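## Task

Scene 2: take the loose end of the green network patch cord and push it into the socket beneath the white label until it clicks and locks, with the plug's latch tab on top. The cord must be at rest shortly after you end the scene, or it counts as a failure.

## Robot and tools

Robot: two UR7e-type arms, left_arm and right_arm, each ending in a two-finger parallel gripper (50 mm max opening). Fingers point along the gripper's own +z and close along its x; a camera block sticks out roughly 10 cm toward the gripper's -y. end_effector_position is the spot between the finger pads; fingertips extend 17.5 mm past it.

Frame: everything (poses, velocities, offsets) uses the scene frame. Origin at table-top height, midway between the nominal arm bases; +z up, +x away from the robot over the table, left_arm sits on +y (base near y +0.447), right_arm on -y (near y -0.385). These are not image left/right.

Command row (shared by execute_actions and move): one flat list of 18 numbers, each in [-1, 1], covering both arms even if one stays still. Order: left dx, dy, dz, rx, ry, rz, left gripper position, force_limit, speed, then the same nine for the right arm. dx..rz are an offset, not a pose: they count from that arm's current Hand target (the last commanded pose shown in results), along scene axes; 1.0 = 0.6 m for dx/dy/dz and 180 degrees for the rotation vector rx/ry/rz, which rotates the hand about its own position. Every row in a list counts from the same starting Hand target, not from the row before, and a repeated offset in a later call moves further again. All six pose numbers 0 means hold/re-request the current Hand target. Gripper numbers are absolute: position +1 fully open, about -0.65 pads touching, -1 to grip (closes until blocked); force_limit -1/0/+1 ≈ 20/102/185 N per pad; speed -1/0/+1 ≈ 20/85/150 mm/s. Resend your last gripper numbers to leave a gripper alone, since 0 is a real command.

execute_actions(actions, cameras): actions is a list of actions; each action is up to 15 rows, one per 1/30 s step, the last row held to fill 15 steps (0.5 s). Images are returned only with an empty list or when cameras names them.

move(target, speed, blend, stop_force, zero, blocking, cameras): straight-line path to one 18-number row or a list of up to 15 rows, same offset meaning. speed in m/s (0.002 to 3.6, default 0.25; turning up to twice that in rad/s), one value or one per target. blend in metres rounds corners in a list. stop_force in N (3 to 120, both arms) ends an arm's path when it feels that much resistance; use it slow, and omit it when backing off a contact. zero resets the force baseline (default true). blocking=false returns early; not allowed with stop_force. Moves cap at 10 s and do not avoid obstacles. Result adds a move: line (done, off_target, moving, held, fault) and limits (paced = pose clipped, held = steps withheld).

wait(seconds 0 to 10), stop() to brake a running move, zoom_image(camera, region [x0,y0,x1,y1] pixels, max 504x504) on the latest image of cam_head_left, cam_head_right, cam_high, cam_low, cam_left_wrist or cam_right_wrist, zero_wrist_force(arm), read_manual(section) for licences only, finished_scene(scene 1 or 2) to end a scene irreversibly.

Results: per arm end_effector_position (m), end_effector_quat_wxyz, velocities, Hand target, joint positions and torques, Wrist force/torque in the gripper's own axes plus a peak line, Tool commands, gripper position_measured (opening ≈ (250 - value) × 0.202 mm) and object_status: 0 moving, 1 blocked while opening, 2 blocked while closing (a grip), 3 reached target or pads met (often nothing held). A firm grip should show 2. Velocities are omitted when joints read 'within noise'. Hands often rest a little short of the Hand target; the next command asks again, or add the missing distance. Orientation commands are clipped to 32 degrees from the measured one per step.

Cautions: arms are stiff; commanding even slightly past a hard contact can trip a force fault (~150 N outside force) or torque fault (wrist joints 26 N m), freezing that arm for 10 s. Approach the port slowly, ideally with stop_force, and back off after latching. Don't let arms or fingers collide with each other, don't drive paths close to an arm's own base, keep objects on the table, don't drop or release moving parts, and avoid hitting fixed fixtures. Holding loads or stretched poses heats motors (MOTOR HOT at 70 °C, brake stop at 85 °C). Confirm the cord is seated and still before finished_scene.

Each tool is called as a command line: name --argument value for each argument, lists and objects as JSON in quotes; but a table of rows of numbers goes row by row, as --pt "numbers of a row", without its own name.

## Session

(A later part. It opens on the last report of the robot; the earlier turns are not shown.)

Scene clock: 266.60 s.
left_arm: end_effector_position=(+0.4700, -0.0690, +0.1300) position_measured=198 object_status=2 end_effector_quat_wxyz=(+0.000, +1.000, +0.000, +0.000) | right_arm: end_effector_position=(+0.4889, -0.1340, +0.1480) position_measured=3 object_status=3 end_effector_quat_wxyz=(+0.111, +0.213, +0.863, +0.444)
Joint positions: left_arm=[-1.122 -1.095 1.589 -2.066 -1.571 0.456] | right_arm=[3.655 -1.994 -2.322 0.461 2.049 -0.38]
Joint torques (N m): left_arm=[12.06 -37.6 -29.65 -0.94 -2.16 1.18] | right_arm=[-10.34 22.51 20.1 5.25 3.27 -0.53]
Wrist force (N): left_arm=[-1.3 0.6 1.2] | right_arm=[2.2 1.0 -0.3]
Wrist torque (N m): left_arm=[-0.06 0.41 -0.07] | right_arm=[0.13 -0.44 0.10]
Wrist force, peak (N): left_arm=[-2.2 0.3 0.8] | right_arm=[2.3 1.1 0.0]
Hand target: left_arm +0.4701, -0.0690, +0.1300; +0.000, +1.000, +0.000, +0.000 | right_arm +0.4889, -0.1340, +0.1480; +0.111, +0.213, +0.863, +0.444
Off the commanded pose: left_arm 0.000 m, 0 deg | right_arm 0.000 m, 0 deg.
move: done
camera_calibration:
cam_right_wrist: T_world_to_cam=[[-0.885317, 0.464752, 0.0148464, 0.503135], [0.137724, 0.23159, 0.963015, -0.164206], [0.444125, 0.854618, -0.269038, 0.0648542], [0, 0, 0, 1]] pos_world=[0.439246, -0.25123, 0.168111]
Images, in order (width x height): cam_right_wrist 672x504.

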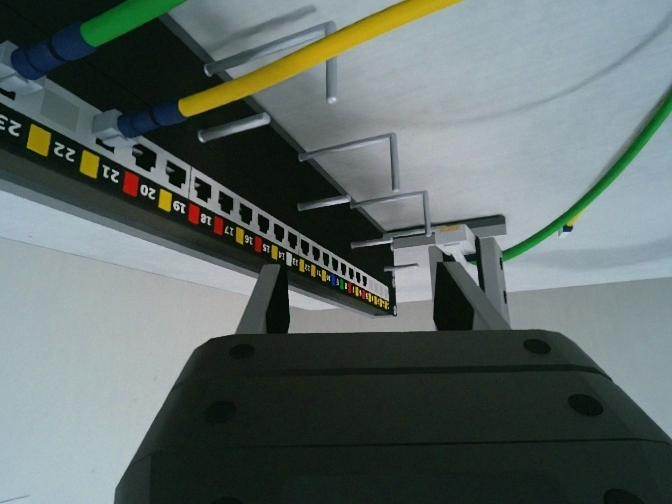

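wait --seconds 0 --cameras '["cam_high","cam_head_left","cam_head_right"]'

zoom_image --camera "cam_high" --region '[200, 260, 440, 420]'

zoom_image --camera "cam_head_right" --region '[290, 110, 510, 220]'

zoom_image --camera "cam_head_left" --region '[260, 110, 490, 220]'

Scene clock: 320.73 s.
left_arm: end_effector_position=(+0.4701, -0.0690, +0.1300) position_measured=198 object_status=2 end_effector_quat_wxyz=(+0.000, +1.000, +0.000, +0.000) | right_arm: end_effector_position=(+0.4889, -0.1340, +0.1480) position_measured=3 object_status=3 end_effector_quat_wxyz=(+0.111, +0.213, +0.863, +0.444)
Joint positions: left_arm=[-1.122 -1.095 1.589 -2.066 -1.571 0.456] | right_arm=[3.655 -1.994 -2.322 0.461 2.049 -0.38]
Joint torques (N m): left_arm=[12.28 -38.29 -27.71 -0.89 -2.03 1.24] | right_arm=[-9.85 22.29 20.05 5.16 2.97 -0.5]
Wrist force (N): left_arm=[-1.3 0.6 1.2] | right_arm=[2.1 0.9 -0.1]
Wrist torque (N m): left_arm=[-0.06 0.40 -0.08] | right_arm=[0.11 -0.41 0.09]
Wrist force, peak (N): left_arm=[-1.6 0.7 1.2] | right_arm=[2.3 0.9 -0.3]
Hand target: left_arm +0.4701, -0.0690, +0.1300; +0.000, +1.000, +0.000, +0.000 | right_arm +0.4889, -0.1340, +0.1480; +0.111, +0.213, +0.863, +0.444
Tool commands: left_gripper/position=-1.0 left_gripper/force_limit=-0.05 left_gripper/speed=-0.9 right_gripper/position=+1.0 right_gripper/force_limit=+1.0 right_gripper/speed=+1.0
Off the commanded pose: left_arm 0.000 m, 0 deg | right_arm 0.000 m, 0 deg.
Images, in order (width x height): cam_head_left 672x504, cam_head_right 672x504, cam_high 672x504.

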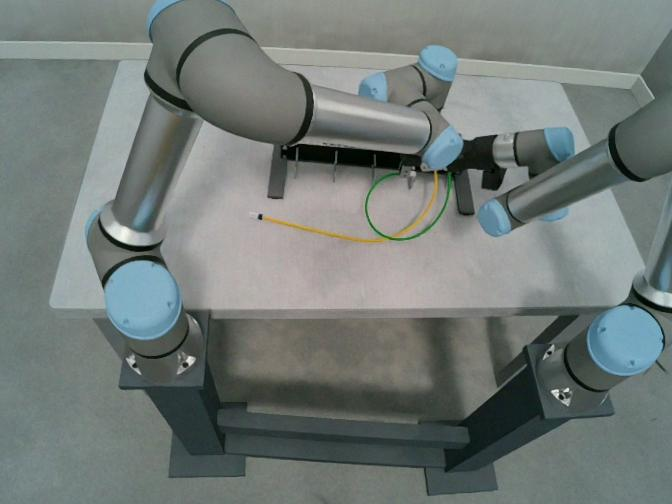

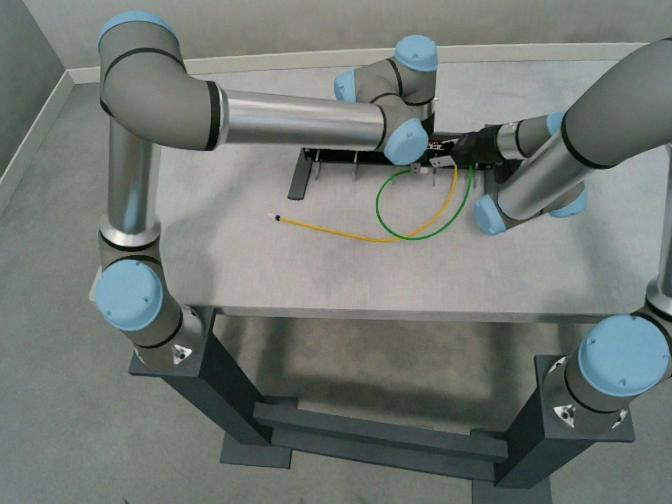

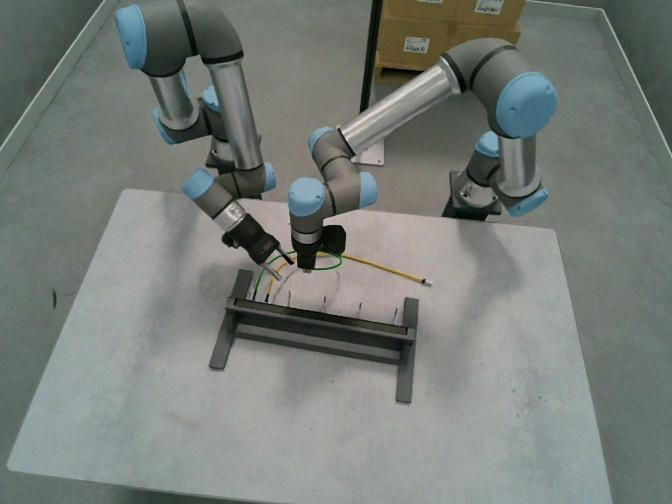

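Scaled by 2.100.

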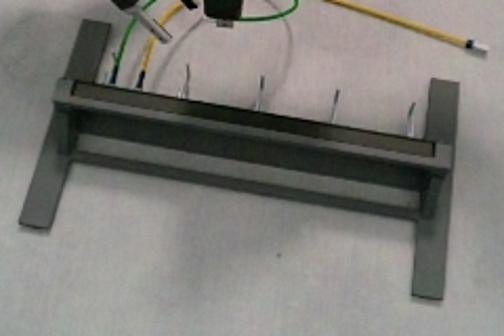

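Scaled by 2.291.

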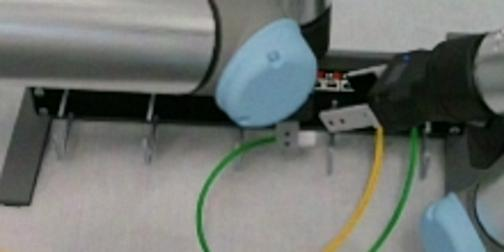

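Scaled by 2.191.

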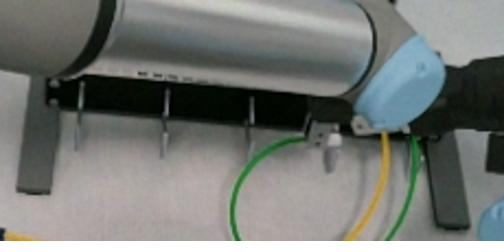

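move --target '[0.1215,0.075,-0.0533,0,0,0.475,-1,-0.05,-0.9, 0,-0.058,0,0,0,0,1,1,1]' --speed 0.3 --cameras '["cam_left_wrist","cam_right_wrist"]'

zoom_image --camera "cam_right_wrist" --region '[230, 190, 370, 310]'

zoom_image --camera "cam_left_wrist" --region '[0, 200, 200, 504]'

Scene clock: 358.60 s.
left_arm: end_effector_position=(+0.5430, -0.0240, +0.0981) position_measured=198 object_status=2 end_effector_quat_wxyz=(+0.000, +0.734, +0.679, +0.000) | right_arm: end_effector_position=(+0.4889, -0.1688, +0.1480) position_measured=3 object_status=3 end_effector_quat_wxyz=(+0.111, +0.213, +0.863, +0.444)
Joint positions: left_arm=[-0.99 -1.027 1.573 -2.117 -1.57 -0.904] | right_arm=[3.574 -1.98 -2.338 0.434 2.109 -0.442]
Joint torques (N m): left_arm=[13.04 -40.54 -28.22 -5.05 1.86 -1.78] | right_arm=[-10.22 33.05 5.83 1.46 2.96 -2.54]
Wrist force (N): left_arm=[-0.9 0.3 0.9] | right_arm=[1.8 1.2 -0.4]
Wrist torque (N m): left_arm=[-0.07 0.34 0.15] | right_arm=[0.12 -0.37 0.10]
Wrist force, peak (N): left_arm=[-1.5 0.6 1.2] | right_arm=[2.2 1.2 -0.1]
Hand target: left_arm +0.5430, -0.0240, +0.0980; +0.000, +0.734, +0.679, +0.000 | right_arm +0.4889, -0.1688, +0.1480; +0.111, +0.213, +0.863, +0.444
Off the commanded pose: left_arm 0.000 m, 0 deg | right_arm 0.000 m, 0 deg.
move: done
camera_calibration:
cam_left_wrist: T_world_to_cam=[[0.0708726, 0.997443, -0.00918317, -0.00682566], [0.931112, -0.0628518, 0.359277, -0.525212], [0.357781, -0.0340134, -0.933186, 0.0294996], [0, 0, 0, 1]] pos_world=[0.478961, -0.0251989, 0.216162]
cam_right_wrist: T_world_to_cam=[[-0.885317, 0.464752, 0.0148464, 0.519309], [0.137724, 0.23159, 0.963015, -0.156147], [0.444125, 0.854618, -0.269038, 0.0945949], [0, 0, 0, 1]] pos_world=[0.439246, -0.28603, 0.168111]
Images, in order (width x height): cam_left_wrist 672x504, cam_right_wrist 672x504.

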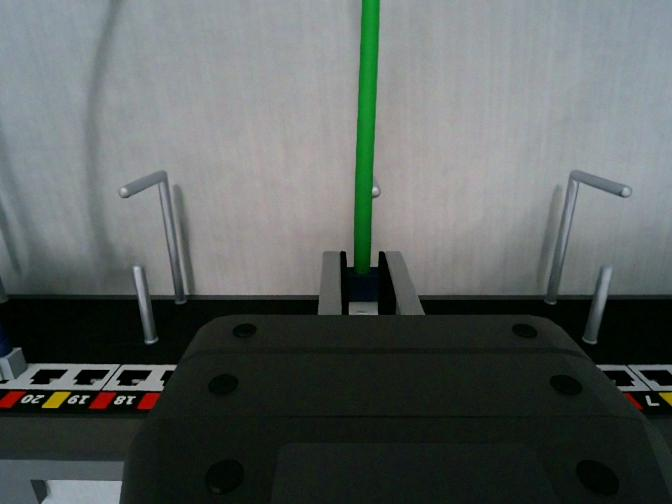

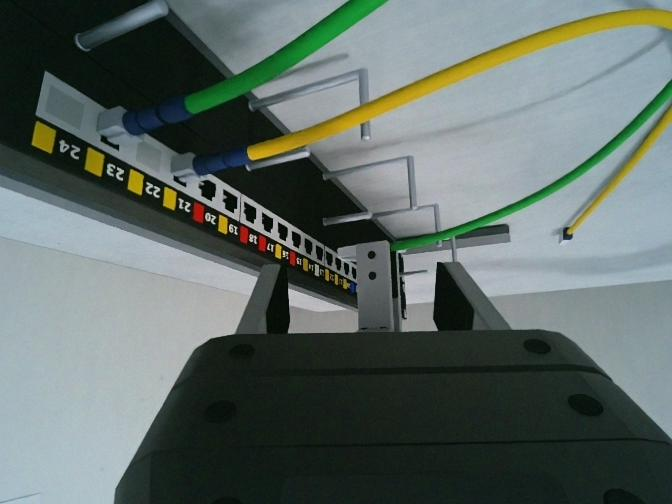

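Scaled by 3.600.

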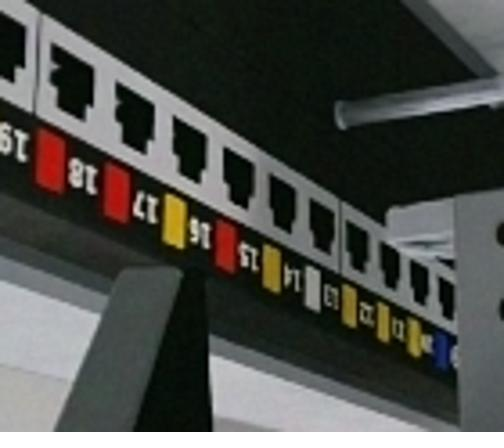

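Scaled by 1.658.

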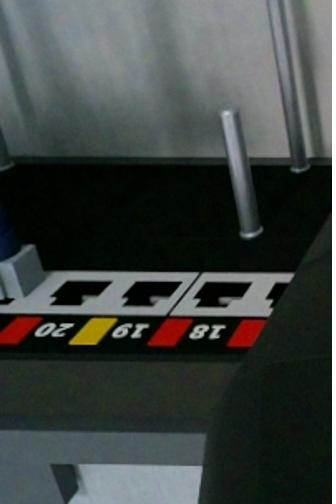

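zoom_image --camera "cam_left_wrist" --region '[20, 340, 180, 410]'

zoom_image --camera "cam_left_wrist" --region '[590, 340, 672, 410]'

zoom_image --camera "cam_right_wrist" --region '[310, 220, 380, 290]'

Scaled by 3.150.

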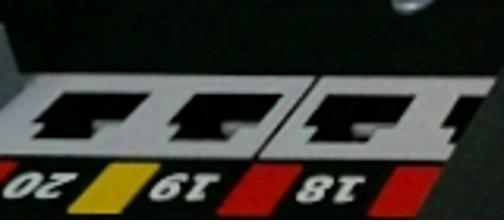

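Scaled by 6.146.

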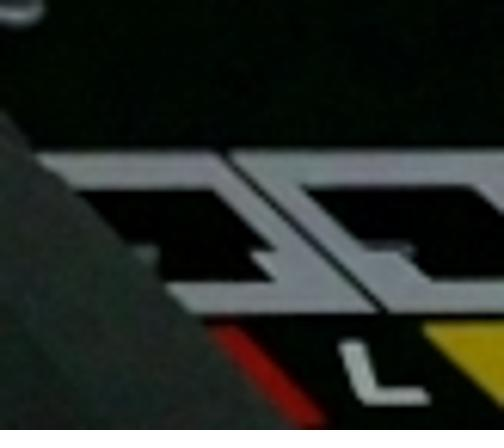

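Scaled by 7.200.

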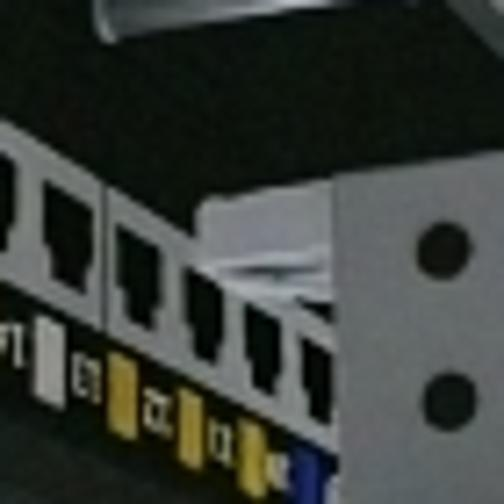

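move --target '[0.0199,-0.0014,-0.005,0,0,0.0022,-1,-0.05,-0.9, 0,0,0,0,0,0,1,1,1]' --speed 0.05 --stop_force 6 --cameras '["cam_right_wrist"]'

zoom_image --camera "cam_right_wrist" --region '[300, 225, 350, 275]'

Scene clock: 419.20 s.
left_arm: end_effector_position=(+0.5549, -0.0249, +0.0950) position_measured=198 object_status=2 end_effector_quat_wxyz=(+0.000, +0.732, +0.682, +0.000) | right_arm: end_effector_position=(+0.4889, -0.1688, +0.1480) position_measured=3 object_status=3 end_effector_quat_wxyz=(+0.111, +0.213, +0.863, +0.444)
Joint positions: left_arm=[-0.976 -1.004 1.545 -2.111 -1.57 -0.897] | right_arm=[3.574 -1.98 -2.338 0.434 2.109 -0.442]
Joint torques (N m): left_arm=[12.81 -41.41 -28.42 -1.13 -0.32 1.33] | right_arm=[-10.13 34.19 5.29 1.66 3.32 -2.64]
Wrist force (N): left_arm=[-0.8 -0.1 0.8] | right_arm=[2.2 1.1 -0.4]
Wrist torque (N m): left_arm=[-0.13 0.31 -0.02] | right_arm=[0.11 -0.44 0.10]
Wrist force, peak (N): left_arm=[-1.0 0.5 1.1] | right_arm=[2.2 1.1 -0.4]
Hand target: left_arm +0.5549, -0.0249, +0.0950; +0.000, +0.732, +0.682, +0.000 | right_arm +0.4889, -0.1688, +0.1480; +0.111, +0.213, +0.863, +0.444
Off the commanded pose: left_arm 0.000 m, 0 deg | right_arm 0.000 m, 0 deg.
move: done
camera_calibration:
cam_right_wrist: T_world_to_cam=[[-0.885317, 0.464752, 0.0148464, 0.519309], [0.137724, 0.23159, 0.963015, -0.156147], [0.444125, 0.854618, -0.269038, 0.0945949], [0, 0, 0, 1]] pos_world=[0.439246, -0.28603, 0.168111]
Images, in order (width x height): cam_right_wrist 672x504.

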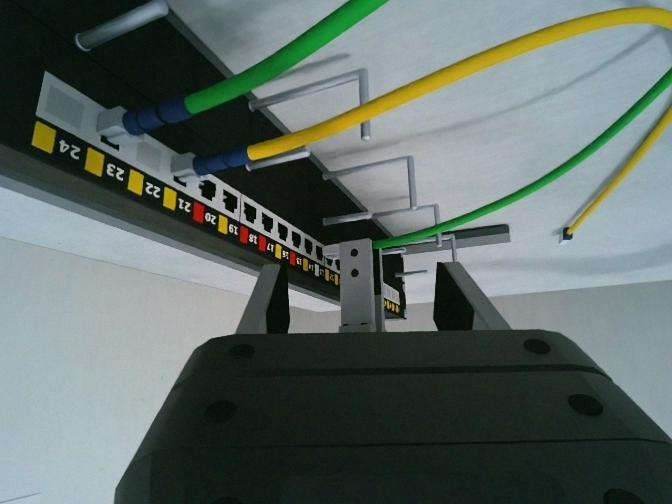

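Scaled by 10.080.

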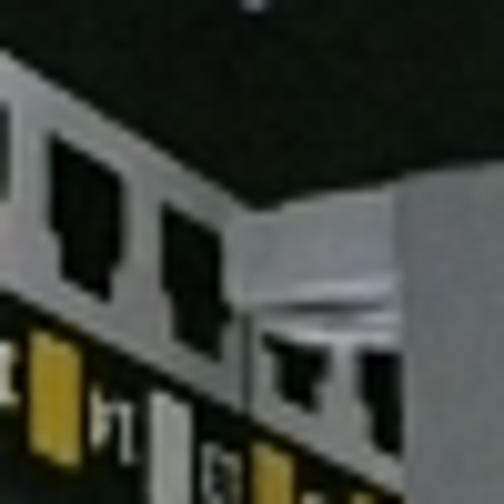

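move --pt "0 0 -0.0027 0 0 0 -1 -0.05 -0.9 0 0 0 0 0 0 1 1 1" --pt "0.0133 -0.00095 -0.0027 0 0 0 -1 -0.05 -0.9 0 0 0 0 0 0 1 1 1" --speed 0.006 --stop_force 5 --cameras '["cam_right_wrist"]'

zoom_image --camera "cam_right_wrist" --region '[300, 225, 350, 275]'

Scene clock: 431.07 s.
left_arm: end_effector_position=(+0.5584, -0.0251, +0.0934) position_measured=198 object_status=2 end_effector_quat_wxyz=(+0.000, +0.732, +0.682, +0.000) | right_arm: end_effector_position=(+0.4889, -0.1688, +0.1480) position_measured=3 object_status=3 end_effector_quat_wxyz=(+0.111, +0.213, +0.863, +0.444)
Joint positions: left_arm=[-0.972 -0.997 1.537 -2.111 -1.57 -0.893] | right_arm=[3.574 -1.98 -2.338 0.434 2.109 -0.442]
Joint torques (N m): left_arm=[-12.25 -54.72 -14.62 -5.42 2.11 -1.81] | right_arm=[-8.71 33 8.03 1.53 3.04 -2.73]
Wrist force (N): left_arm=[-0.9 -4.1 0.1] | right_arm=[1.8 1.0 -0.4]
Wrist torque (N m): left_arm=[-0.19 0.33 0.01] | right_arm=[0.10 -0.37 0.10]
Wrist force, peak (N): left_arm=[0.0 -10.0 -0.7] | right_arm=[2.1 1.3 -0.2]
Hand target: left_arm +0.5584, -0.0251, +0.0934; +0.000, +0.732, +0.682, +0.000 (not the last commanded pose) | right_arm +0.4889, -0.1688, +0.1480; +0.111, +0.213, +0.863, +0.444
Off the commanded pose: left_arm 0.004 m, 0 deg | right_arm 0.000 m, 0 deg.
move: contact (left_arm); path passed 1 of 2 targets
camera_calibration:
cam_right_wrist: T_world_to_cam=[[-0.885317, 0.464752, 0.0148464, 0.519309], [0.137724, 0.23159, 0.963015, -0.156147], [0.444125, 0.854618, -0.269038, 0.0945949], [0, 0, 0, 1]] pos_world=[0.439246, -0.28603, 0.168111]
Images, in order (width x height): cam_right_wrist 672x504.

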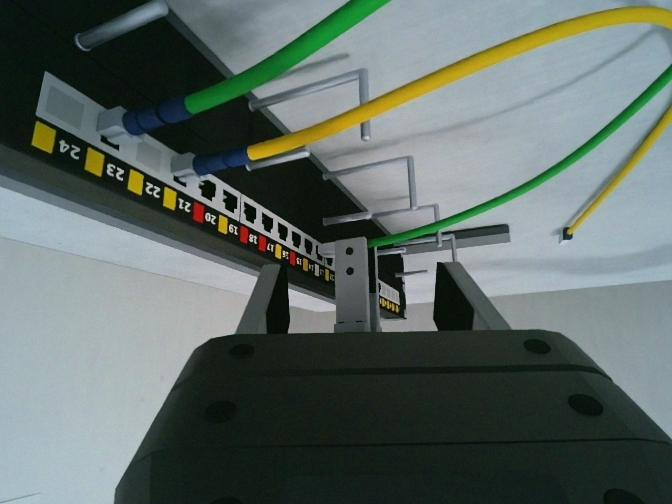

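Scaled by 10.080.

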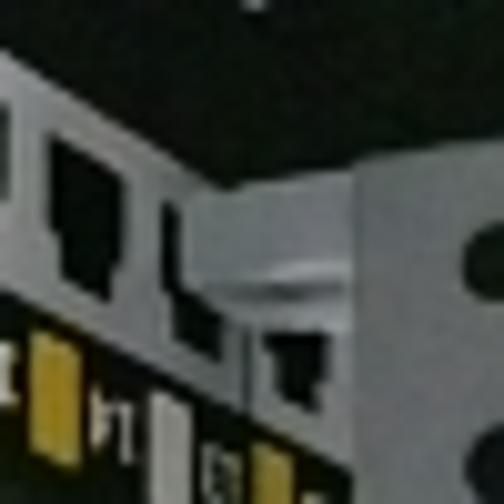

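move --pt "-0.0033 0.0002 0 0 0 0 -1 -0.05 -0.9 0 0 0 0 0 0 1 1 1" --pt "-0.0038 -0.0058 0.0028 0 0 0 -1 -0.05 -0.9 0 0 0 0 0 0 1 1 1" --speed 0.02

move --target '[0.0116,-0.0008,0,0,0,0,-1,-0.05,-0.9, 0,0,0,0,0,0,1,1,1]' --speed 0.006 --stop_force 5 --cameras '["cam_right_wrist"]'

zoom_image --camera "cam_right_wrist" --region '[300, 225, 350, 275]'

Scene clock: 451.33 s.
left_arm: end_effector_position=(+0.5562, -0.0285, +0.0951) position_measured=198 object_status=2 end_effector_quat_wxyz=(+0.000, +0.732, +0.682, +0.000) | right_arm: end_effector_position=(+0.4889, -0.1688, +0.1480) position_measured=3 object_status=3 end_effector_quat_wxyz=(+0.111, +0.213, +0.863, +0.444)
Joint positions: left_arm=[-0.977 -0.997 1.533 -2.107 -1.57 -0.899] | right_arm=[3.574 -1.98 -2.338 0.434 2.109 -0.442]
Joint torques (N m): left_arm=[-14.71 -42.15 -29.74 -0.77 -1.11 -1.76] | right_arm=[-7.65 32.68 7.21 1.59 3.11 -2.56]
Wrist force (N): left_arm=[-0.5 0.2 0.6] | right_arm=[1.9 1.1 -0.4]
Wrist torque (N m): left_arm=[-0.08 0.28 0.16] | right_arm=[0.11 -0.38 0.10]
Wrist force, peak (N): left_arm=[-0.8 -4.5 0.1] | right_arm=[2.1 1.3 -0.4]
Hand target: left_arm +0.5562, -0.0286, +0.0951; +0.000, +0.732, +0.682, +0.000 | right_arm +0.4889, -0.1688, +0.1480; +0.111, +0.213, +0.863, +0.444
Off the commanded pose: left_arm 0.000 m, 0 deg | right_arm 0.000 m, 0 deg.
move: done

Scene clock: 453.07 s.
left_arm: end_effector_position=(+0.5586, -0.0288, +0.0951) position_measured=198 object_status=2 end_effector_quat_wxyz=(+0.000, +0.732, +0.682, +0.000) | right_arm: end_effector_position=(+0.4889, -0.1688, +0.1480) position_measured=3 object_status=3 end_effector_quat_wxyz=(+0.111, +0.213, +0.863, +0.444)
Joint positions: left_arm=[-0.975 -0.993 1.526 -2.104 -1.57 -0.896] | right_arm=[3.574 -1.98 -2.338 0.434 2.109 -0.442]
Joint torques (N m): left_arm=[-14.98 -55.39 -14.94 -5.04 -1.39 -1.78] | right_arm=[-10.25 33.71 7.99 1.44 2.8 -2.51]
Wrist force (N): left_arm=[0.5 -0.6 1.3] | right_arm=[1.8 1.0 -0.4]
Wrist torque (N m): left_arm=[-0.10 0.34 -0.04] | right_arm=[0.10 -0.37 0.10]
Wrist force, peak (N): left_arm=[1.9 -6.6 0.9] | right_arm=[2.0 1.2 -0.3]
Hand target: left_arm +0.5586, -0.0288, +0.0951; +0.000, +0.732, +0.682, +0.000 (not the last commanded pose) | right_arm +0.4889, -0.1688, +0.1480; +0.111, +0.213, +0.863, +0.444
Off the commanded pose: left_arm 0.005 m, 0 deg | right_arm 0.000 m, 0 deg.
move: contact (left_arm)
camera_calibration:
cam_right_wrist: T_world_to_cam=[[-0.885317, 0.464752, 0.0148464, 0.519309], [0.137724, 0.23159, 0.963015, -0.156147], [0.444125, 0.854618, -0.269038, 0.0945949], [0, 0, 0, 1]] pos_world=[0.439246, -0.28603, 0.168111]
Images, in order (width x height): cam_right_wrist 672x504.

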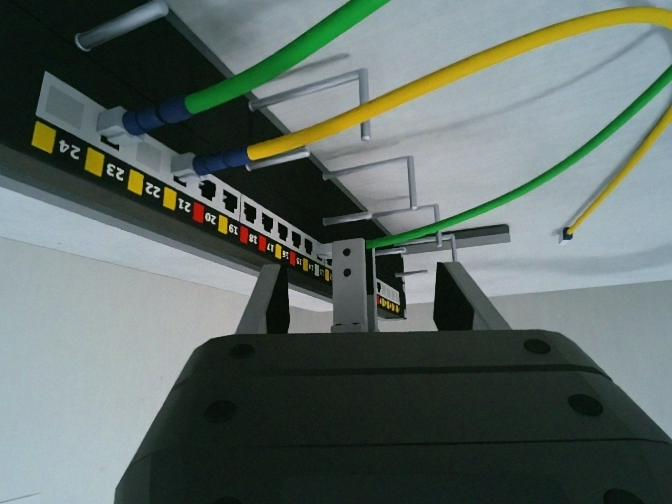

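Scaled by 10.080.

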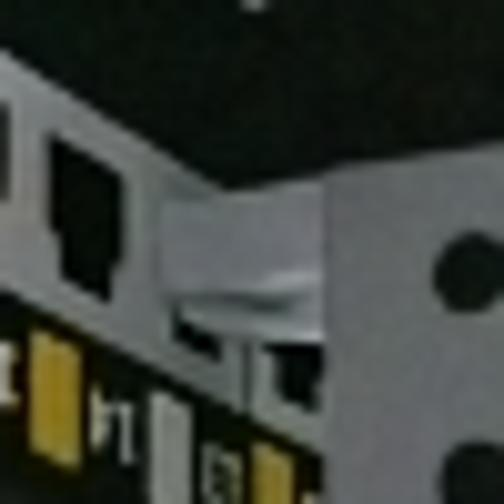

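move --pt "-0.0025 0.0002 0 0 0 0 -1 -0.05 -0.9 0 0 0 0 0 0 1 1 1" --pt "-0.0024 0.0012 0.0004 0 0 0 -1 -0.05 -0.9 0 0 0 0 0 0 1 1 1" --speed 0.02

move --target '[0.0116,-0.0008,0,0,0,0,-1,-0.05,-0.9, 0,0,0,0,0,0,1,1,1]' --speed 0.006 --stop_force 5 --cameras '["cam_right_wrist"]'

zoom_image --camera "cam_right_wrist" --region '[300, 225, 350, 275]'

Scene clock: 460.67 s.
left_arm: end_effector_position=(+0.5571, -0.0283, +0.0953) position_measured=198 object_status=2 end_effector_quat_wxyz=(+0.000, +0.732, +0.682, +0.000) | right_arm: end_effector_position=(+0.4889, -0.1688, +0.1480) position_measured=3 object_status=3 end_effector_quat_wxyz=(+0.111, +0.213, +0.863, +0.444)
Joint positions: left_arm=[-0.976 -0.997 1.531 -2.105 -1.57 -0.897] | right_arm=[3.574 -1.98 -2.338 0.434 2.109 -0.442]
Joint torques (N m): left_arm=[9.66 -54.51 -13.81 -5.12 -1.01 0.97] | right_arm=[-10.11 33.65 9.13 1.75 2.93 -2.48]
Wrist force (N): left_arm=[-0.8 0.0 0.8] | right_arm=[1.8 1.1 -0.3]
Wrist torque (N m): left_arm=[-0.11 0.32 0.16] | right_arm=[0.11 -0.37 0.10]
Wrist force, peak (N): left_arm=[0.6 -0.7 1.7] | right_arm=[2.1 1.3 -0.3]
Hand target: left_arm +0.5572, -0.0280, +0.0953; +0.000, +0.732, +0.682, +0.000 | right_arm +0.4889, -0.1688, +0.1480; +0.111, +0.213, +0.863, +0.444
Off the commanded pose: left_arm 0.000 m, 0 deg | right_arm 0.000 m, 0 deg.
move: done

Scene clock: 462.30 s.
left_arm: end_effector_position=(+0.5590, -0.0282, +0.0953) position_measured=198 object_status=2 end_effector_quat_wxyz=(+0.000, +0.732, +0.682, +0.000) | right_arm: end_effector_position=(+0.4889, -0.1688, +0.1480) position_measured=3 object_status=3 end_effector_quat_wxyz=(+0.111, +0.213, +0.863, +0.444)
Joint positions: left_arm=[-0.974 -0.994 1.526 -2.103 -1.57 -0.895] | right_arm=[3.574 -1.98 -2.338 0.434 2.109 -0.442]
Joint torques (N m): left_arm=[-13.07 -57.53 -15.97 -4.86 -0.39 -2.03] | right_arm=[-8.53 33.32 7.8 1.57 2.87 -2.57]
Wrist force (N): left_arm=[-2.7 0.2 3.9] | right_arm=[1.8 1.1 -0.5]
Wrist torque (N m): left_arm=[0.01 0.26 0.05] | right_arm=[0.10 -0.37 0.10]
Wrist force, peak (N): left_arm=[-2.9 -5.4 3.8] | right_arm=[1.9 1.3 -0.5]
Hand target: left_arm +0.5590, -0.0282, +0.0953; +0.000, +0.732, +0.682, +0.000 (not the last commanded pose) | right_arm +0.4889, -0.1688, +0.1480; +0.111, +0.213, +0.863, +0.444
Off the commanded pose: left_arm 0.005 m, 0 deg | right_arm 0.000 m, 0 deg.
move: contact (left_arm)
camera_calibration:
cam_right_wrist: T_world_to_cam=[[-0.885317, 0.464752, 0.0148464, 0.519309], [0.137724, 0.23159, 0.963015, -0.156147], [0.444125, 0.854618, -0.269038, 0.0945949], [0, 0, 0, 1]] pos_world=[0.439246, -0.28603, 0.168111]
Images, in order (width x height): cam_right_wrist 672x504.

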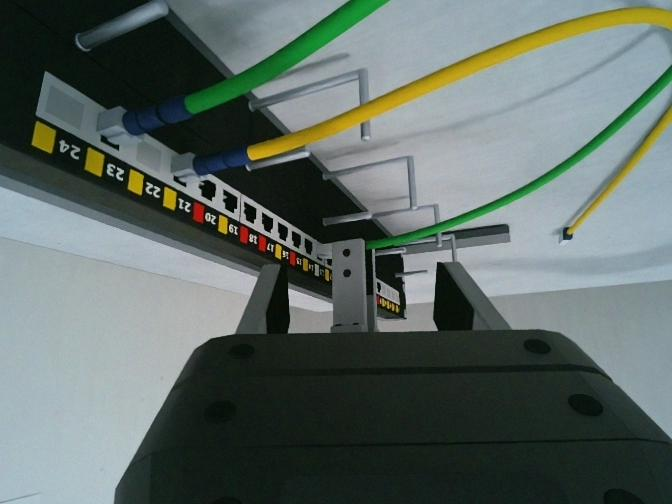

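Scaled by 10.080.

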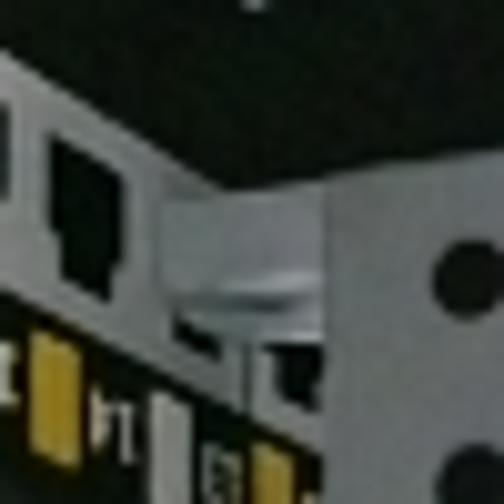

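move --pt "-0.003 0.0002 0 0 0 0 -1 -0.05 -0.9 0 0 0 0 0 0 1 1 1" --pt "-0.003 -0.0004 -0.0008 0 0 0 -1 -0.05 -0.9 0 0 0 0 0 0 1 1 1" --speed 0.02

move --target '[0.0116,-0.0008,0,0,0,0,-1,-0.05,-0.9, 0,0,0,0,0,0,1,1,1]' --speed 0.006 --stop_force 5 --cameras '["cam_right_wrist"]'

zoom_image --camera "cam_right_wrist" --region '[300, 225, 350, 275]'

Scene clock: 474.70 s.
left_arm: end_effector_position=(+0.5573, -0.0283, +0.0950) position_measured=198 object_status=2 end_effector_quat_wxyz=(+0.000, +0.732, +0.682, +0.000) | right_arm: end_effector_position=(+0.4889, -0.1688, +0.1480) position_measured=3 object_status=3 end_effector_quat_wxyz=(+0.111, +0.213, +0.863, +0.444)
Joint positions: left_arm=[-0.976 -0.996 1.53 -2.106 -1.57 -0.897] | right_arm=[3.574 -1.98 -2.338 0.434 2.109 -0.442]
Joint torques (N m): left_arm=[-13.43 -43.08 -13.83 -4.86 1.3 -1.7] | right_arm=[-9.2 33.58 7.82 1.59 2.79 -2.62]
Wrist force (N): left_arm=[-0.8 0.2 0.9] | right_arm=[1.9 1.1 -0.4]
Wrist torque (N m): left_arm=[-0.07 0.33 0.15] | right_arm=[0.11 -0.38 0.10]
Wrist force, peak (N): left_arm=[-2.6 0.4 4.4] | right_arm=[2.1 1.1 -0.6]
Hand target: left_arm +0.5572, -0.0284, +0.0948; +0.000, +0.732, +0.682, +0.000 | right_arm +0.4889, -0.1688, +0.1480; +0.111, +0.213, +0.863, +0.444
Off the commanded pose: left_arm 0.000 m, 0 deg | right_arm 0.000 m, 0 deg.
move: done

Scene clock: 476.73 s.
left_arm: end_effector_position=(+0.5642, -0.0289, +0.0948) position_measured=198 object_status=2 end_effector_quat_wxyz=(+0.000, +0.732, +0.682, +0.000) | right_arm: end_effector_position=(+0.4889, -0.1688, +0.1480) position_measured=3 object_status=3 end_effector_quat_wxyz=(+0.111, +0.213, +0.863, +0.444)
Joint positions: left_arm=[-0.968 -0.984 1.512 -2.098 -1.57 -0.889] | right_arm=[3.574 -1.98 -2.338 0.434 2.109 -0.442]
Joint torques (N m): left_arm=[13.72 -44.12 -30.69 -2.01 1.13 1.35] | right_arm=[-6.99 33.06 9.23 1.57 2.94 -2.35]
Wrist force (N): left_arm=[0.7 -4.3 2.6] | right_arm=[1.8 1.0 -0.2]
Wrist torque (N m): left_arm=[-0.20 0.39 -0.06] | right_arm=[0.10 -0.36 0.10]
Wrist force, peak (N): left_arm=[0.8 -4.4 2.6] | right_arm=[2.0 1.3 -0.1]
Hand target: left_arm +0.5642, -0.0289, +0.0948; +0.000, +0.732, +0.682, +0.000 | right_arm +0.4889, -0.1688, +0.1480; +0.111, +0.213, +0.863, +0.444
Off the commanded pose: left_arm 0.000 m, 0 deg | right_arm 0.000 m, 0 deg.
move: done
camera_calibration:
cam_right_wrist: T_world_to_cam=[[-0.885317, 0.464752, 0.0148464, 0.519309], [0.137724, 0.23159, 0.963015, -0.156147], [0.444125, 0.854618, -0.269038, 0.0945949], [0, 0, 0, 1]] pos_world=[0.439246, -0.28603, 0.168111]
Images, in order (width x height): cam_right_wrist 672x504.

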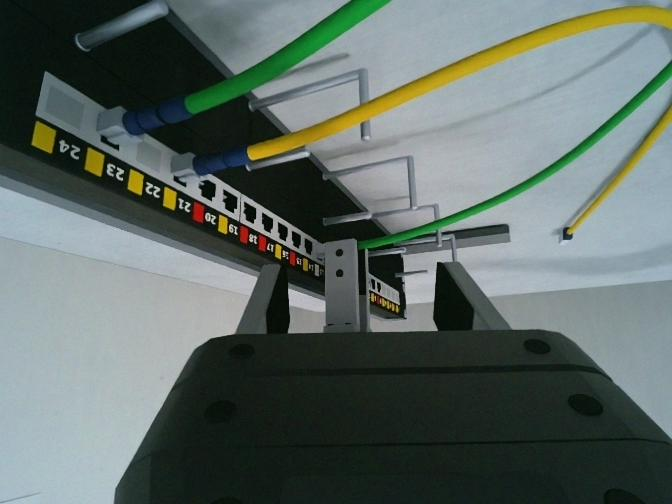

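Scaled by 10.080.

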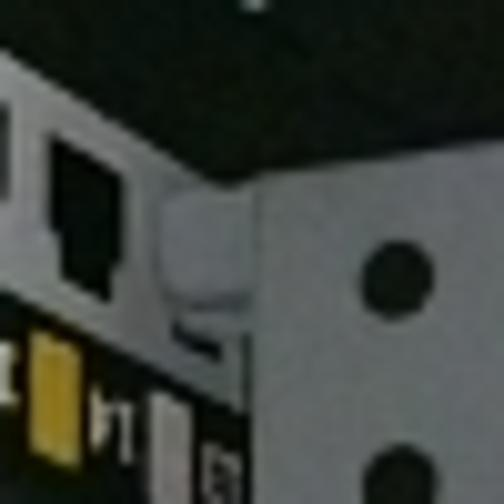

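move --target '[0.0100,-0.0007,0,0,0,0,-1,-0.05,-0.9, 0,0,0,0,0,0,1,1,1]' --speed 0.004 --stop_force 22 --cameras '["cam_right_wrist"]'

zoom_image --camera "cam_right_wrist" --region '[300, 225, 350, 275]'

Scene clock: 488.20 s.
left_arm: end_effector_position=(+0.5678, -0.0291, +0.0948) position_measured=198 object_status=2 end_effector_quat_wxyz=(+0.000, +0.732, +0.682, +0.000) | right_arm: end_effector_position=(+0.4889, -0.1688, +0.1480) position_measured=3 object_status=3 end_effector_quat_wxyz=(+0.111, +0.213, +0.863, +0.444)
Joint positions: left_arm=[-0.964 -0.979 1.502 -2.094 -1.57 -0.885] | right_arm=[3.574 -1.98 -2.338 0.434 2.109 -0.442]
Joint torques (N m): left_arm=[-6.45 -56.11 -21.2 -8.42 5.74 -1.91] | right_arm=[-7.53 32.95 9.5 1.82 2.62 -2.21]
Wrist force (N): left_arm=[2.6 -25.2 -2.1] | right_arm=[2.0 1.0 -0.2]
Wrist torque (N m): left_arm=[-0.63 0.32 -0.05] | right_arm=[0.10 -0.39 0.10]
Wrist force, peak (N): left_arm=[4.1 -29.4 -3.3] | right_arm=[2.0 1.4 -0.5]
Hand target: left_arm +0.5678, -0.0291, +0.0948; +0.000, +0.732, +0.682, +0.000 (not the last commanded pose) | right_arm +0.4889, -0.1688, +0.1480; +0.111, +0.213, +0.863, +0.444
Off the commanded pose: left_arm 0.002 m, 0 deg | right_arm 0.000 m, 0 deg.
move: contact (left_arm)
camera_calibration:
cam_right_wrist: T_world_to_cam=[[-0.885317, 0.464752, 0.0148464, 0.519309], [0.137724, 0.23159, 0.963015, -0.156147], [0.444125, 0.854618, -0.269038, 0.0945949], [0, 0, 0, 1]] pos_world=[0.439246, -0.28603, 0.168111]
Images, in order (width x height): cam_right_wrist 672x504.

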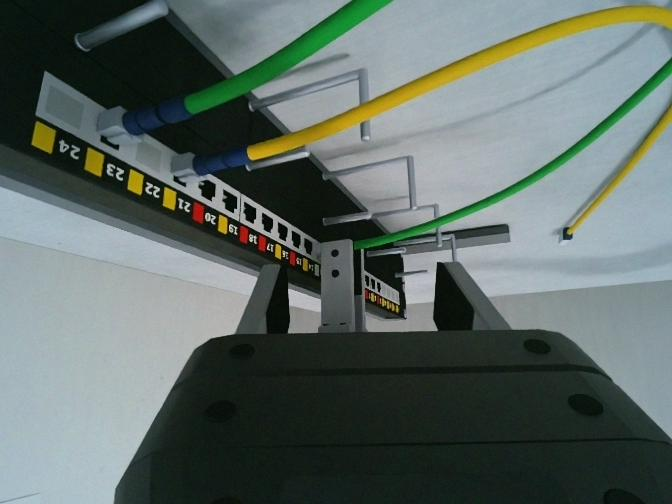

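Scaled by 10.080.

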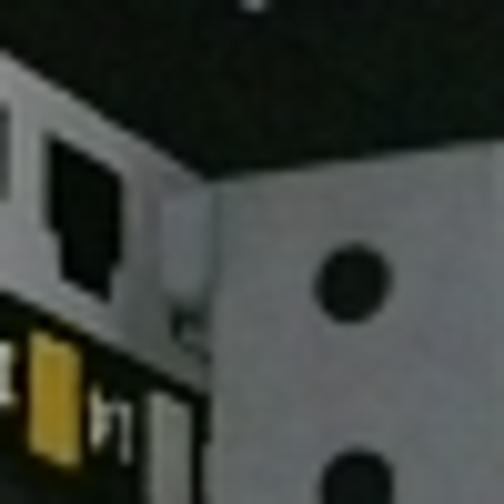

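move --target '[-0.0083,0.0006,0,0,0,0,-1,-0.05,-0.9, 0,0,0,0,0,0,1,1,1]' --speed 0.004 --stop_force 20 --zero false --cameras '["cam_right_wrist"]'

zoom_image --camera "cam_right_wrist" --region '[300, 225, 350, 275]'

Scene clock: 498.07 s.
left_arm: end_effector_position=(+0.5659, -0.0290, +0.0948) position_measured=198 object_status=2 end_effector_quat_wxyz=(+0.000, +0.732, +0.682, +0.000) | right_arm: end_effector_position=(+0.4889, -0.1688, +0.1480) position_measured=3 object_status=3 end_effector_quat_wxyz=(+0.111, +0.213, +0.863, +0.444)
Joint positions: left_arm=[-0.966 -0.982 1.507 -2.096 -1.57 -0.887] | right_arm=[3.574 -1.98 -2.338 0.434 2.109 -0.442]
Joint torques (N m): left_arm=[7.48 -42.37 -25.73 0.42 -4.4 1.22] | right_arm=[-7.11 32.17 9.46 1.85 2.7 -2.42]
Wrist force (N): left_arm=[-0.3 14.2 1.0] | right_arm=[2.1 1.1 -0.2]
Wrist torque (N m): left_arm=[0.30 0.31 0.17] | right_arm=[0.11 -0.41 0.10]
Wrist force, peak (N): left_arm=[2.7 -25.4 -2.1] | right_arm=[2.0 1.4 -0.3]
Hand target: left_arm +0.5659, -0.0290, +0.0948; +0.000, +0.732, +0.682, +0.000 (not the last commanded pose) | right_arm +0.4889, -0.1688, +0.1480; +0.111, +0.213, +0.863, +0.444
Off the commanded pose: left_arm 0.003 m, 0 deg | right_arm 0.000 m, 0 deg.
move: contact (left_arm)
camera_calibration:
cam_right_wrist: T_world_to_cam=[[-0.885317, 0.464752, 0.0148464, 0.519309], [0.137724, 0.23159, 0.963015, -0.156147], [0.444125, 0.854618, -0.269038, 0.0945949], [0, 0, 0, 1]] pos_world=[0.439246, -0.28603, 0.168111]
Images, in order (width x height): cam_right_wrist 672x504.

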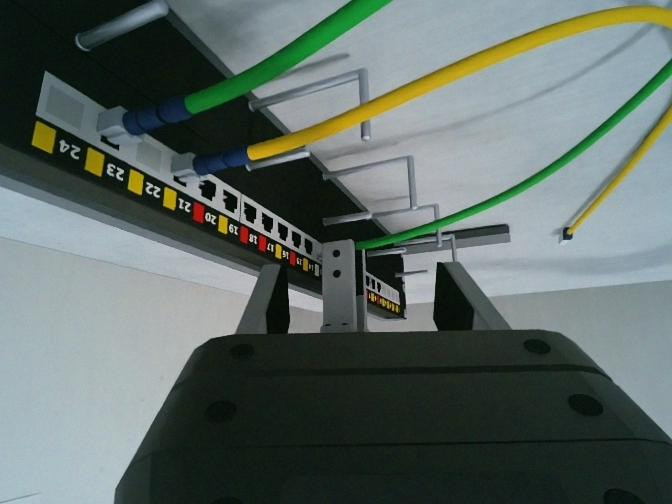

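Scaled by 10.080.

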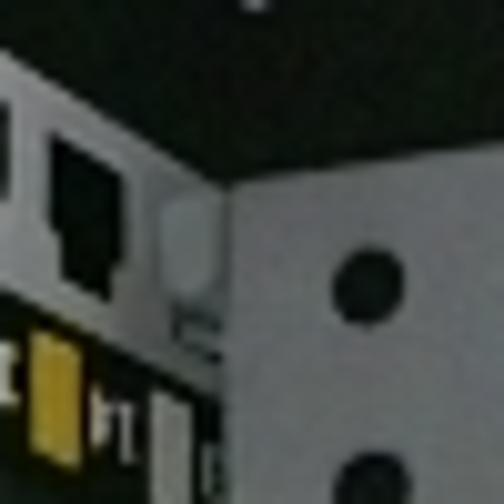

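move --pt "0.0024 -0.0002 0 0 0 0 -1 -0.05 -0.9 0 0 0 0 0 0 1 1 1" --pt "0.0017 -0.0001 0 0 0 0 -1 -0.05 -0.9 0 0 0 0 0 0 1 1 1" --pt "0.0017 -0.0001 0 0 0 0 0.1 -0.05 -1 0 0 0 0 0 0 1 1 1" --pt "0.0017 -0.0001 0.05 0 0 0 0.1 -0.05 -1 0 0 0 0 0 0 1 1 1" --speed '[0.005,0.005,0.01,0.04]'

move --target '[-0.06,0.06,0.08,0,0,0,0.1,-0.05,-1, 0,0,0,0,0,0,1,1,1]' --speed 0.15 --cameras '["cam_right_wrist","cam_left_wrist"]'

zoom_image --camera "cam_right_wrist" --region '[290, 215, 350, 275]'

wait --seconds 2 --cameras '["cam_right_wrist","cam_left_wrist"]'

Scene clock: 517.57 s.
left_arm: end_effector_position=(+0.5669, -0.0290, +0.1247) position_measured=138 object_status=3 end_effector_quat_wxyz=(+0.000, +0.732, +0.682, +0.000) | right_arm: end_effector_position=(+0.4889, -0.1688, +0.1480) position_measured=3 object_status=3 end_effector_quat_wxyz=(+0.111, +0.213, +0.863, +0.444)
Joint positions: left_arm=[-0.965 -1.014 1.474 -2.031 -1.57 -0.886] | right_arm=[3.574 -1.98 -2.338 0.434 2.109 -0.442]
Joint torques (N m): left_arm=[-11.81 -54.06 -29.55 -1.06 -1.45 -1.48] | right_arm=[-5.7 31.84 10.92 1.87 2.57 -2.1]
Wrist force (N): left_arm=[-1.1 1.2 0.9] | right_arm=[1.8 1.1 -0.2]
Wrist torque (N m): left_arm=[0.07 0.39 -0.01] | right_arm=[0.12 -0.38 0.10]
Wrist force, peak (N): left_arm=[2.2 -16.0 -0.1] | right_arm=[2.0 1.3 -0.5]
Hand target: left_arm +0.5669, -0.0290, +0.1248; +0.000, +0.732, +0.682, +0.000 | right_arm +0.4889, -0.1688, +0.1480; +0.111, +0.213, +0.863, +0.444
Off the commanded pose: left_arm 0.000 m, 0 deg | right_arm 0.000 m, 0 deg.
move: done

Scene clock: 518.67 s.
left_arm: end_effector_position=(+0.5309, +0.0069, +0.1727) position_measured=138 object_status=3 end_effector_quat_wxyz=(+0.000, +0.732, +0.682, +0.000) | right_arm: end_effector_position=(+0.4889, -0.1688, +0.1480) position_measured=3 object_status=3 end_effector_quat_wxyz=(+0.111, +0.213, +0.863, +0.444)
Joint positions: left_arm=[-0.979 -1.172 1.584 -1.983 -1.57 -0.9] | right_arm=[3.574 -1.98 -2.338 0.434 2.109 -0.442]
Joint torques (N m): left_arm=[-13.68 -48.77 -15.49 -1.07 1.47 -1.81] | right_arm=[-6.51 32.32 12.17 1.99 2.63 -2.09]
Wrist force (N): left_arm=[-1.0 1.0 1.3] | right_arm=[1.9 1.2 -0.2]
Wrist torque (N m): left_arm=[0.06 0.35 0.14] | right_arm=[0.12 -0.38 0.10]
Wrist force, peak (N): left_arm=[-1.6 2.0 1.8] | right_arm=[2.0 1.2 -0.4]
Hand target: left_arm +0.5309, +0.0070, +0.1728; +0.000, +0.732, +0.682, +0.000 | right_arm +0.4889, -0.1688, +0.1480; +0.111, +0.213, +0.863, +0.444
Off the commanded pose: left_arm 0.000 m, 0 deg | right_arm 0.000 m, 0 deg.
move: done
camera_calibration:
cam_left_wrist: T_world_to_cam=[[0.0636465, 0.997932, -0.00903592, -0.0322683], [0.931561, -0.0561609, 0.359221, -0.539183], [0.357971, -0.0312807, -0.933209, 0.104444], [0, 0, 0, 1]] pos_world=[0.466948, 0.00518763, 0.290863]
cam_right_wrist: T_world_to_cam=[[-0.885317, 0.464752, 0.0148464, 0.519309], [0.137724, 0.23159, 0.963015, -0.156147], [0.444125, 0.854618, -0.269038, 0.0945949], [0, 0, 0, 1]] pos_world=[0.439246, -0.28603, 0.168111]
Images, in order (width x height): cam_left_wrist 672x504, cam_right_wrist 672x504.

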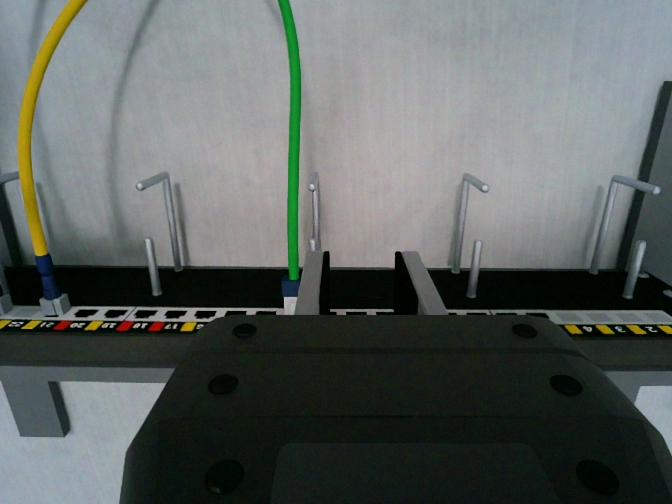

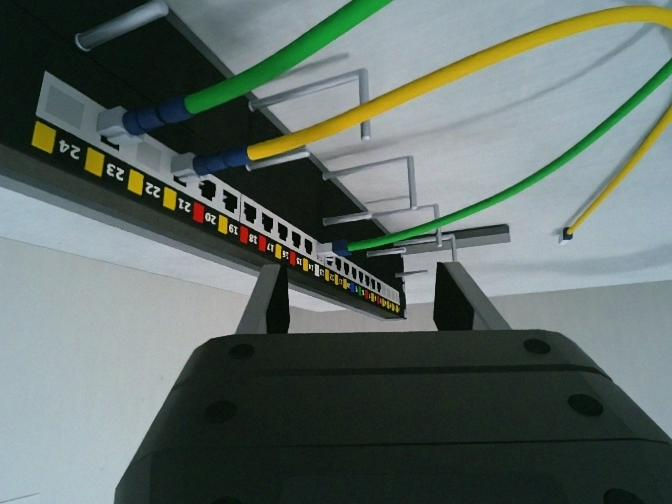

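Scaled by 8.400.

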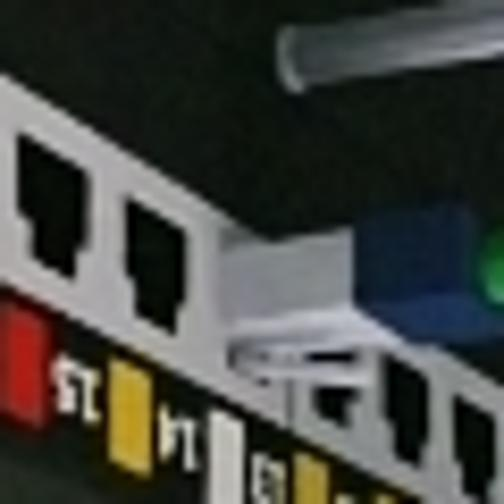

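Scene clock: 520.67 s.
left_arm: end_effector_position=(+0.5309, +0.0070, +0.1728) position_measured=138 object_status=3 end_effector_quat_wxyz=(+0.000, +0.732, +0.682, +0.000) | right_arm: end_effector_position=(+0.4889, -0.1688, +0.1480) position_measured=3 object_status=3 end_effector_quat_wxyz=(+0.111, +0.213, +0.863, +0.444)
Joint positions: left_arm=[-0.979 -1.173 1.584 -1.983 -1.57 -0.9] | right_arm=[3.574 -1.98 -2.338 0.434 2.109 -0.442]
Joint torques (N m): left_arm=[-13.85 -49.04 -14.58 -0.9 1.65 -1.83] | right_arm=[-6.65 32.59 10.19 1.85 2.66 -2.19]
Wrist force (N): left_arm=[-1.2 1.1 1.3] | right_arm=[1.8 1.4 -0.3]
Wrist torque (N m): left_arm=[0.07 0.38 0.13] | right_arm=[0.16 -0.38 0.10]
Wrist force, peak (N): left_arm=[-1.3 1.1 1.4] | right_arm=[2.0 1.2 -0.3]
Hand target: left_arm +0.5309, +0.0070, +0.1728; +0.000, +0.732, +0.682, +0.000 | right_arm +0.4889, -0.1688, +0.1480; +0.111, +0.213, +0.863, +0.444
Tool commands: left_gripper/position=+0.1 left_gripper/force_limit=-0.05 left_gripper/speed=-1.0 right_gripper/position=+1.0 right_gripper/force_limit=+1.0 right_gripper/speed=+1.0
Off the commanded pose: left_arm 0.000 m, 0 deg | right_arm 0.000 m, 0 deg.
wait: 2.00 s; at rest by 0.17 s
camera_calibration:
cam_left_wrist: T_world_to_cam=[[0.0636465, 0.997932, -0.00903592, -0.0323608], [0.931561, -0.0561609, 0.359221, -0.53912], [0.357971, -0.0312807, -0.933209, 0.104576], [0, 0, 0, 1]] pos_world=[0.466848, 0.00528763, 0.290963]
cam_right_wrist: T_world_to_cam=[[-0.885317, 0.464752, 0.0148464, 0.519309], [0.137724, 0.23159, 0.963015, -0.156147], [0.444125, 0.854618, -0.269038, 0.0945949], [0, 0, 0, 1]] pos_world=[0.439246, -0.28603, 0.168111]
Images, in order (width x height): cam_left_wrist 672x504, cam_right_wrist 672x504.

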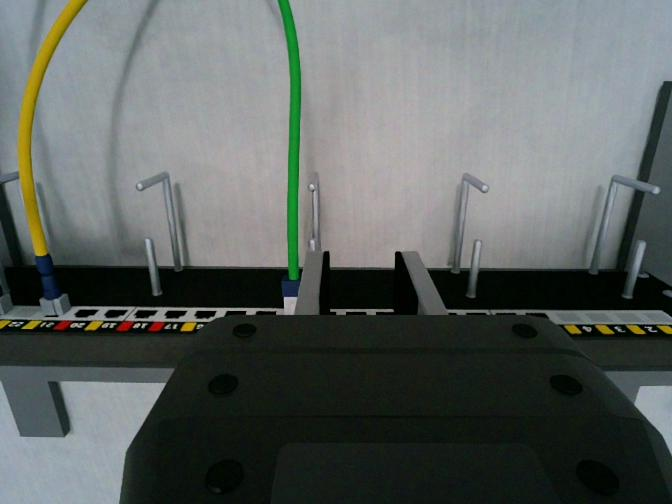

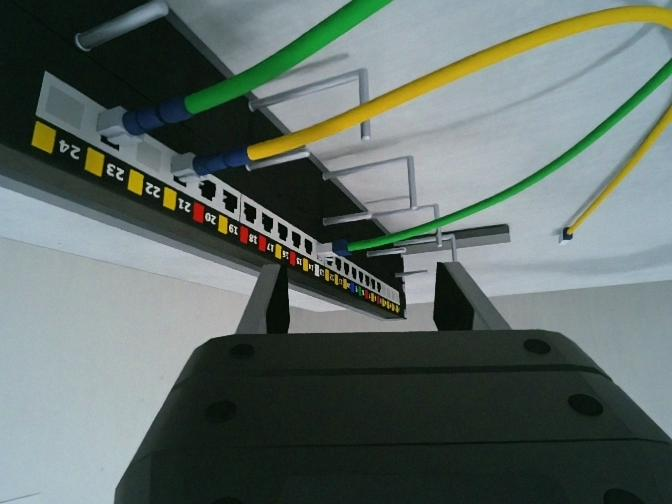

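finished_scene --scene 2

The scene is finished: the task was done.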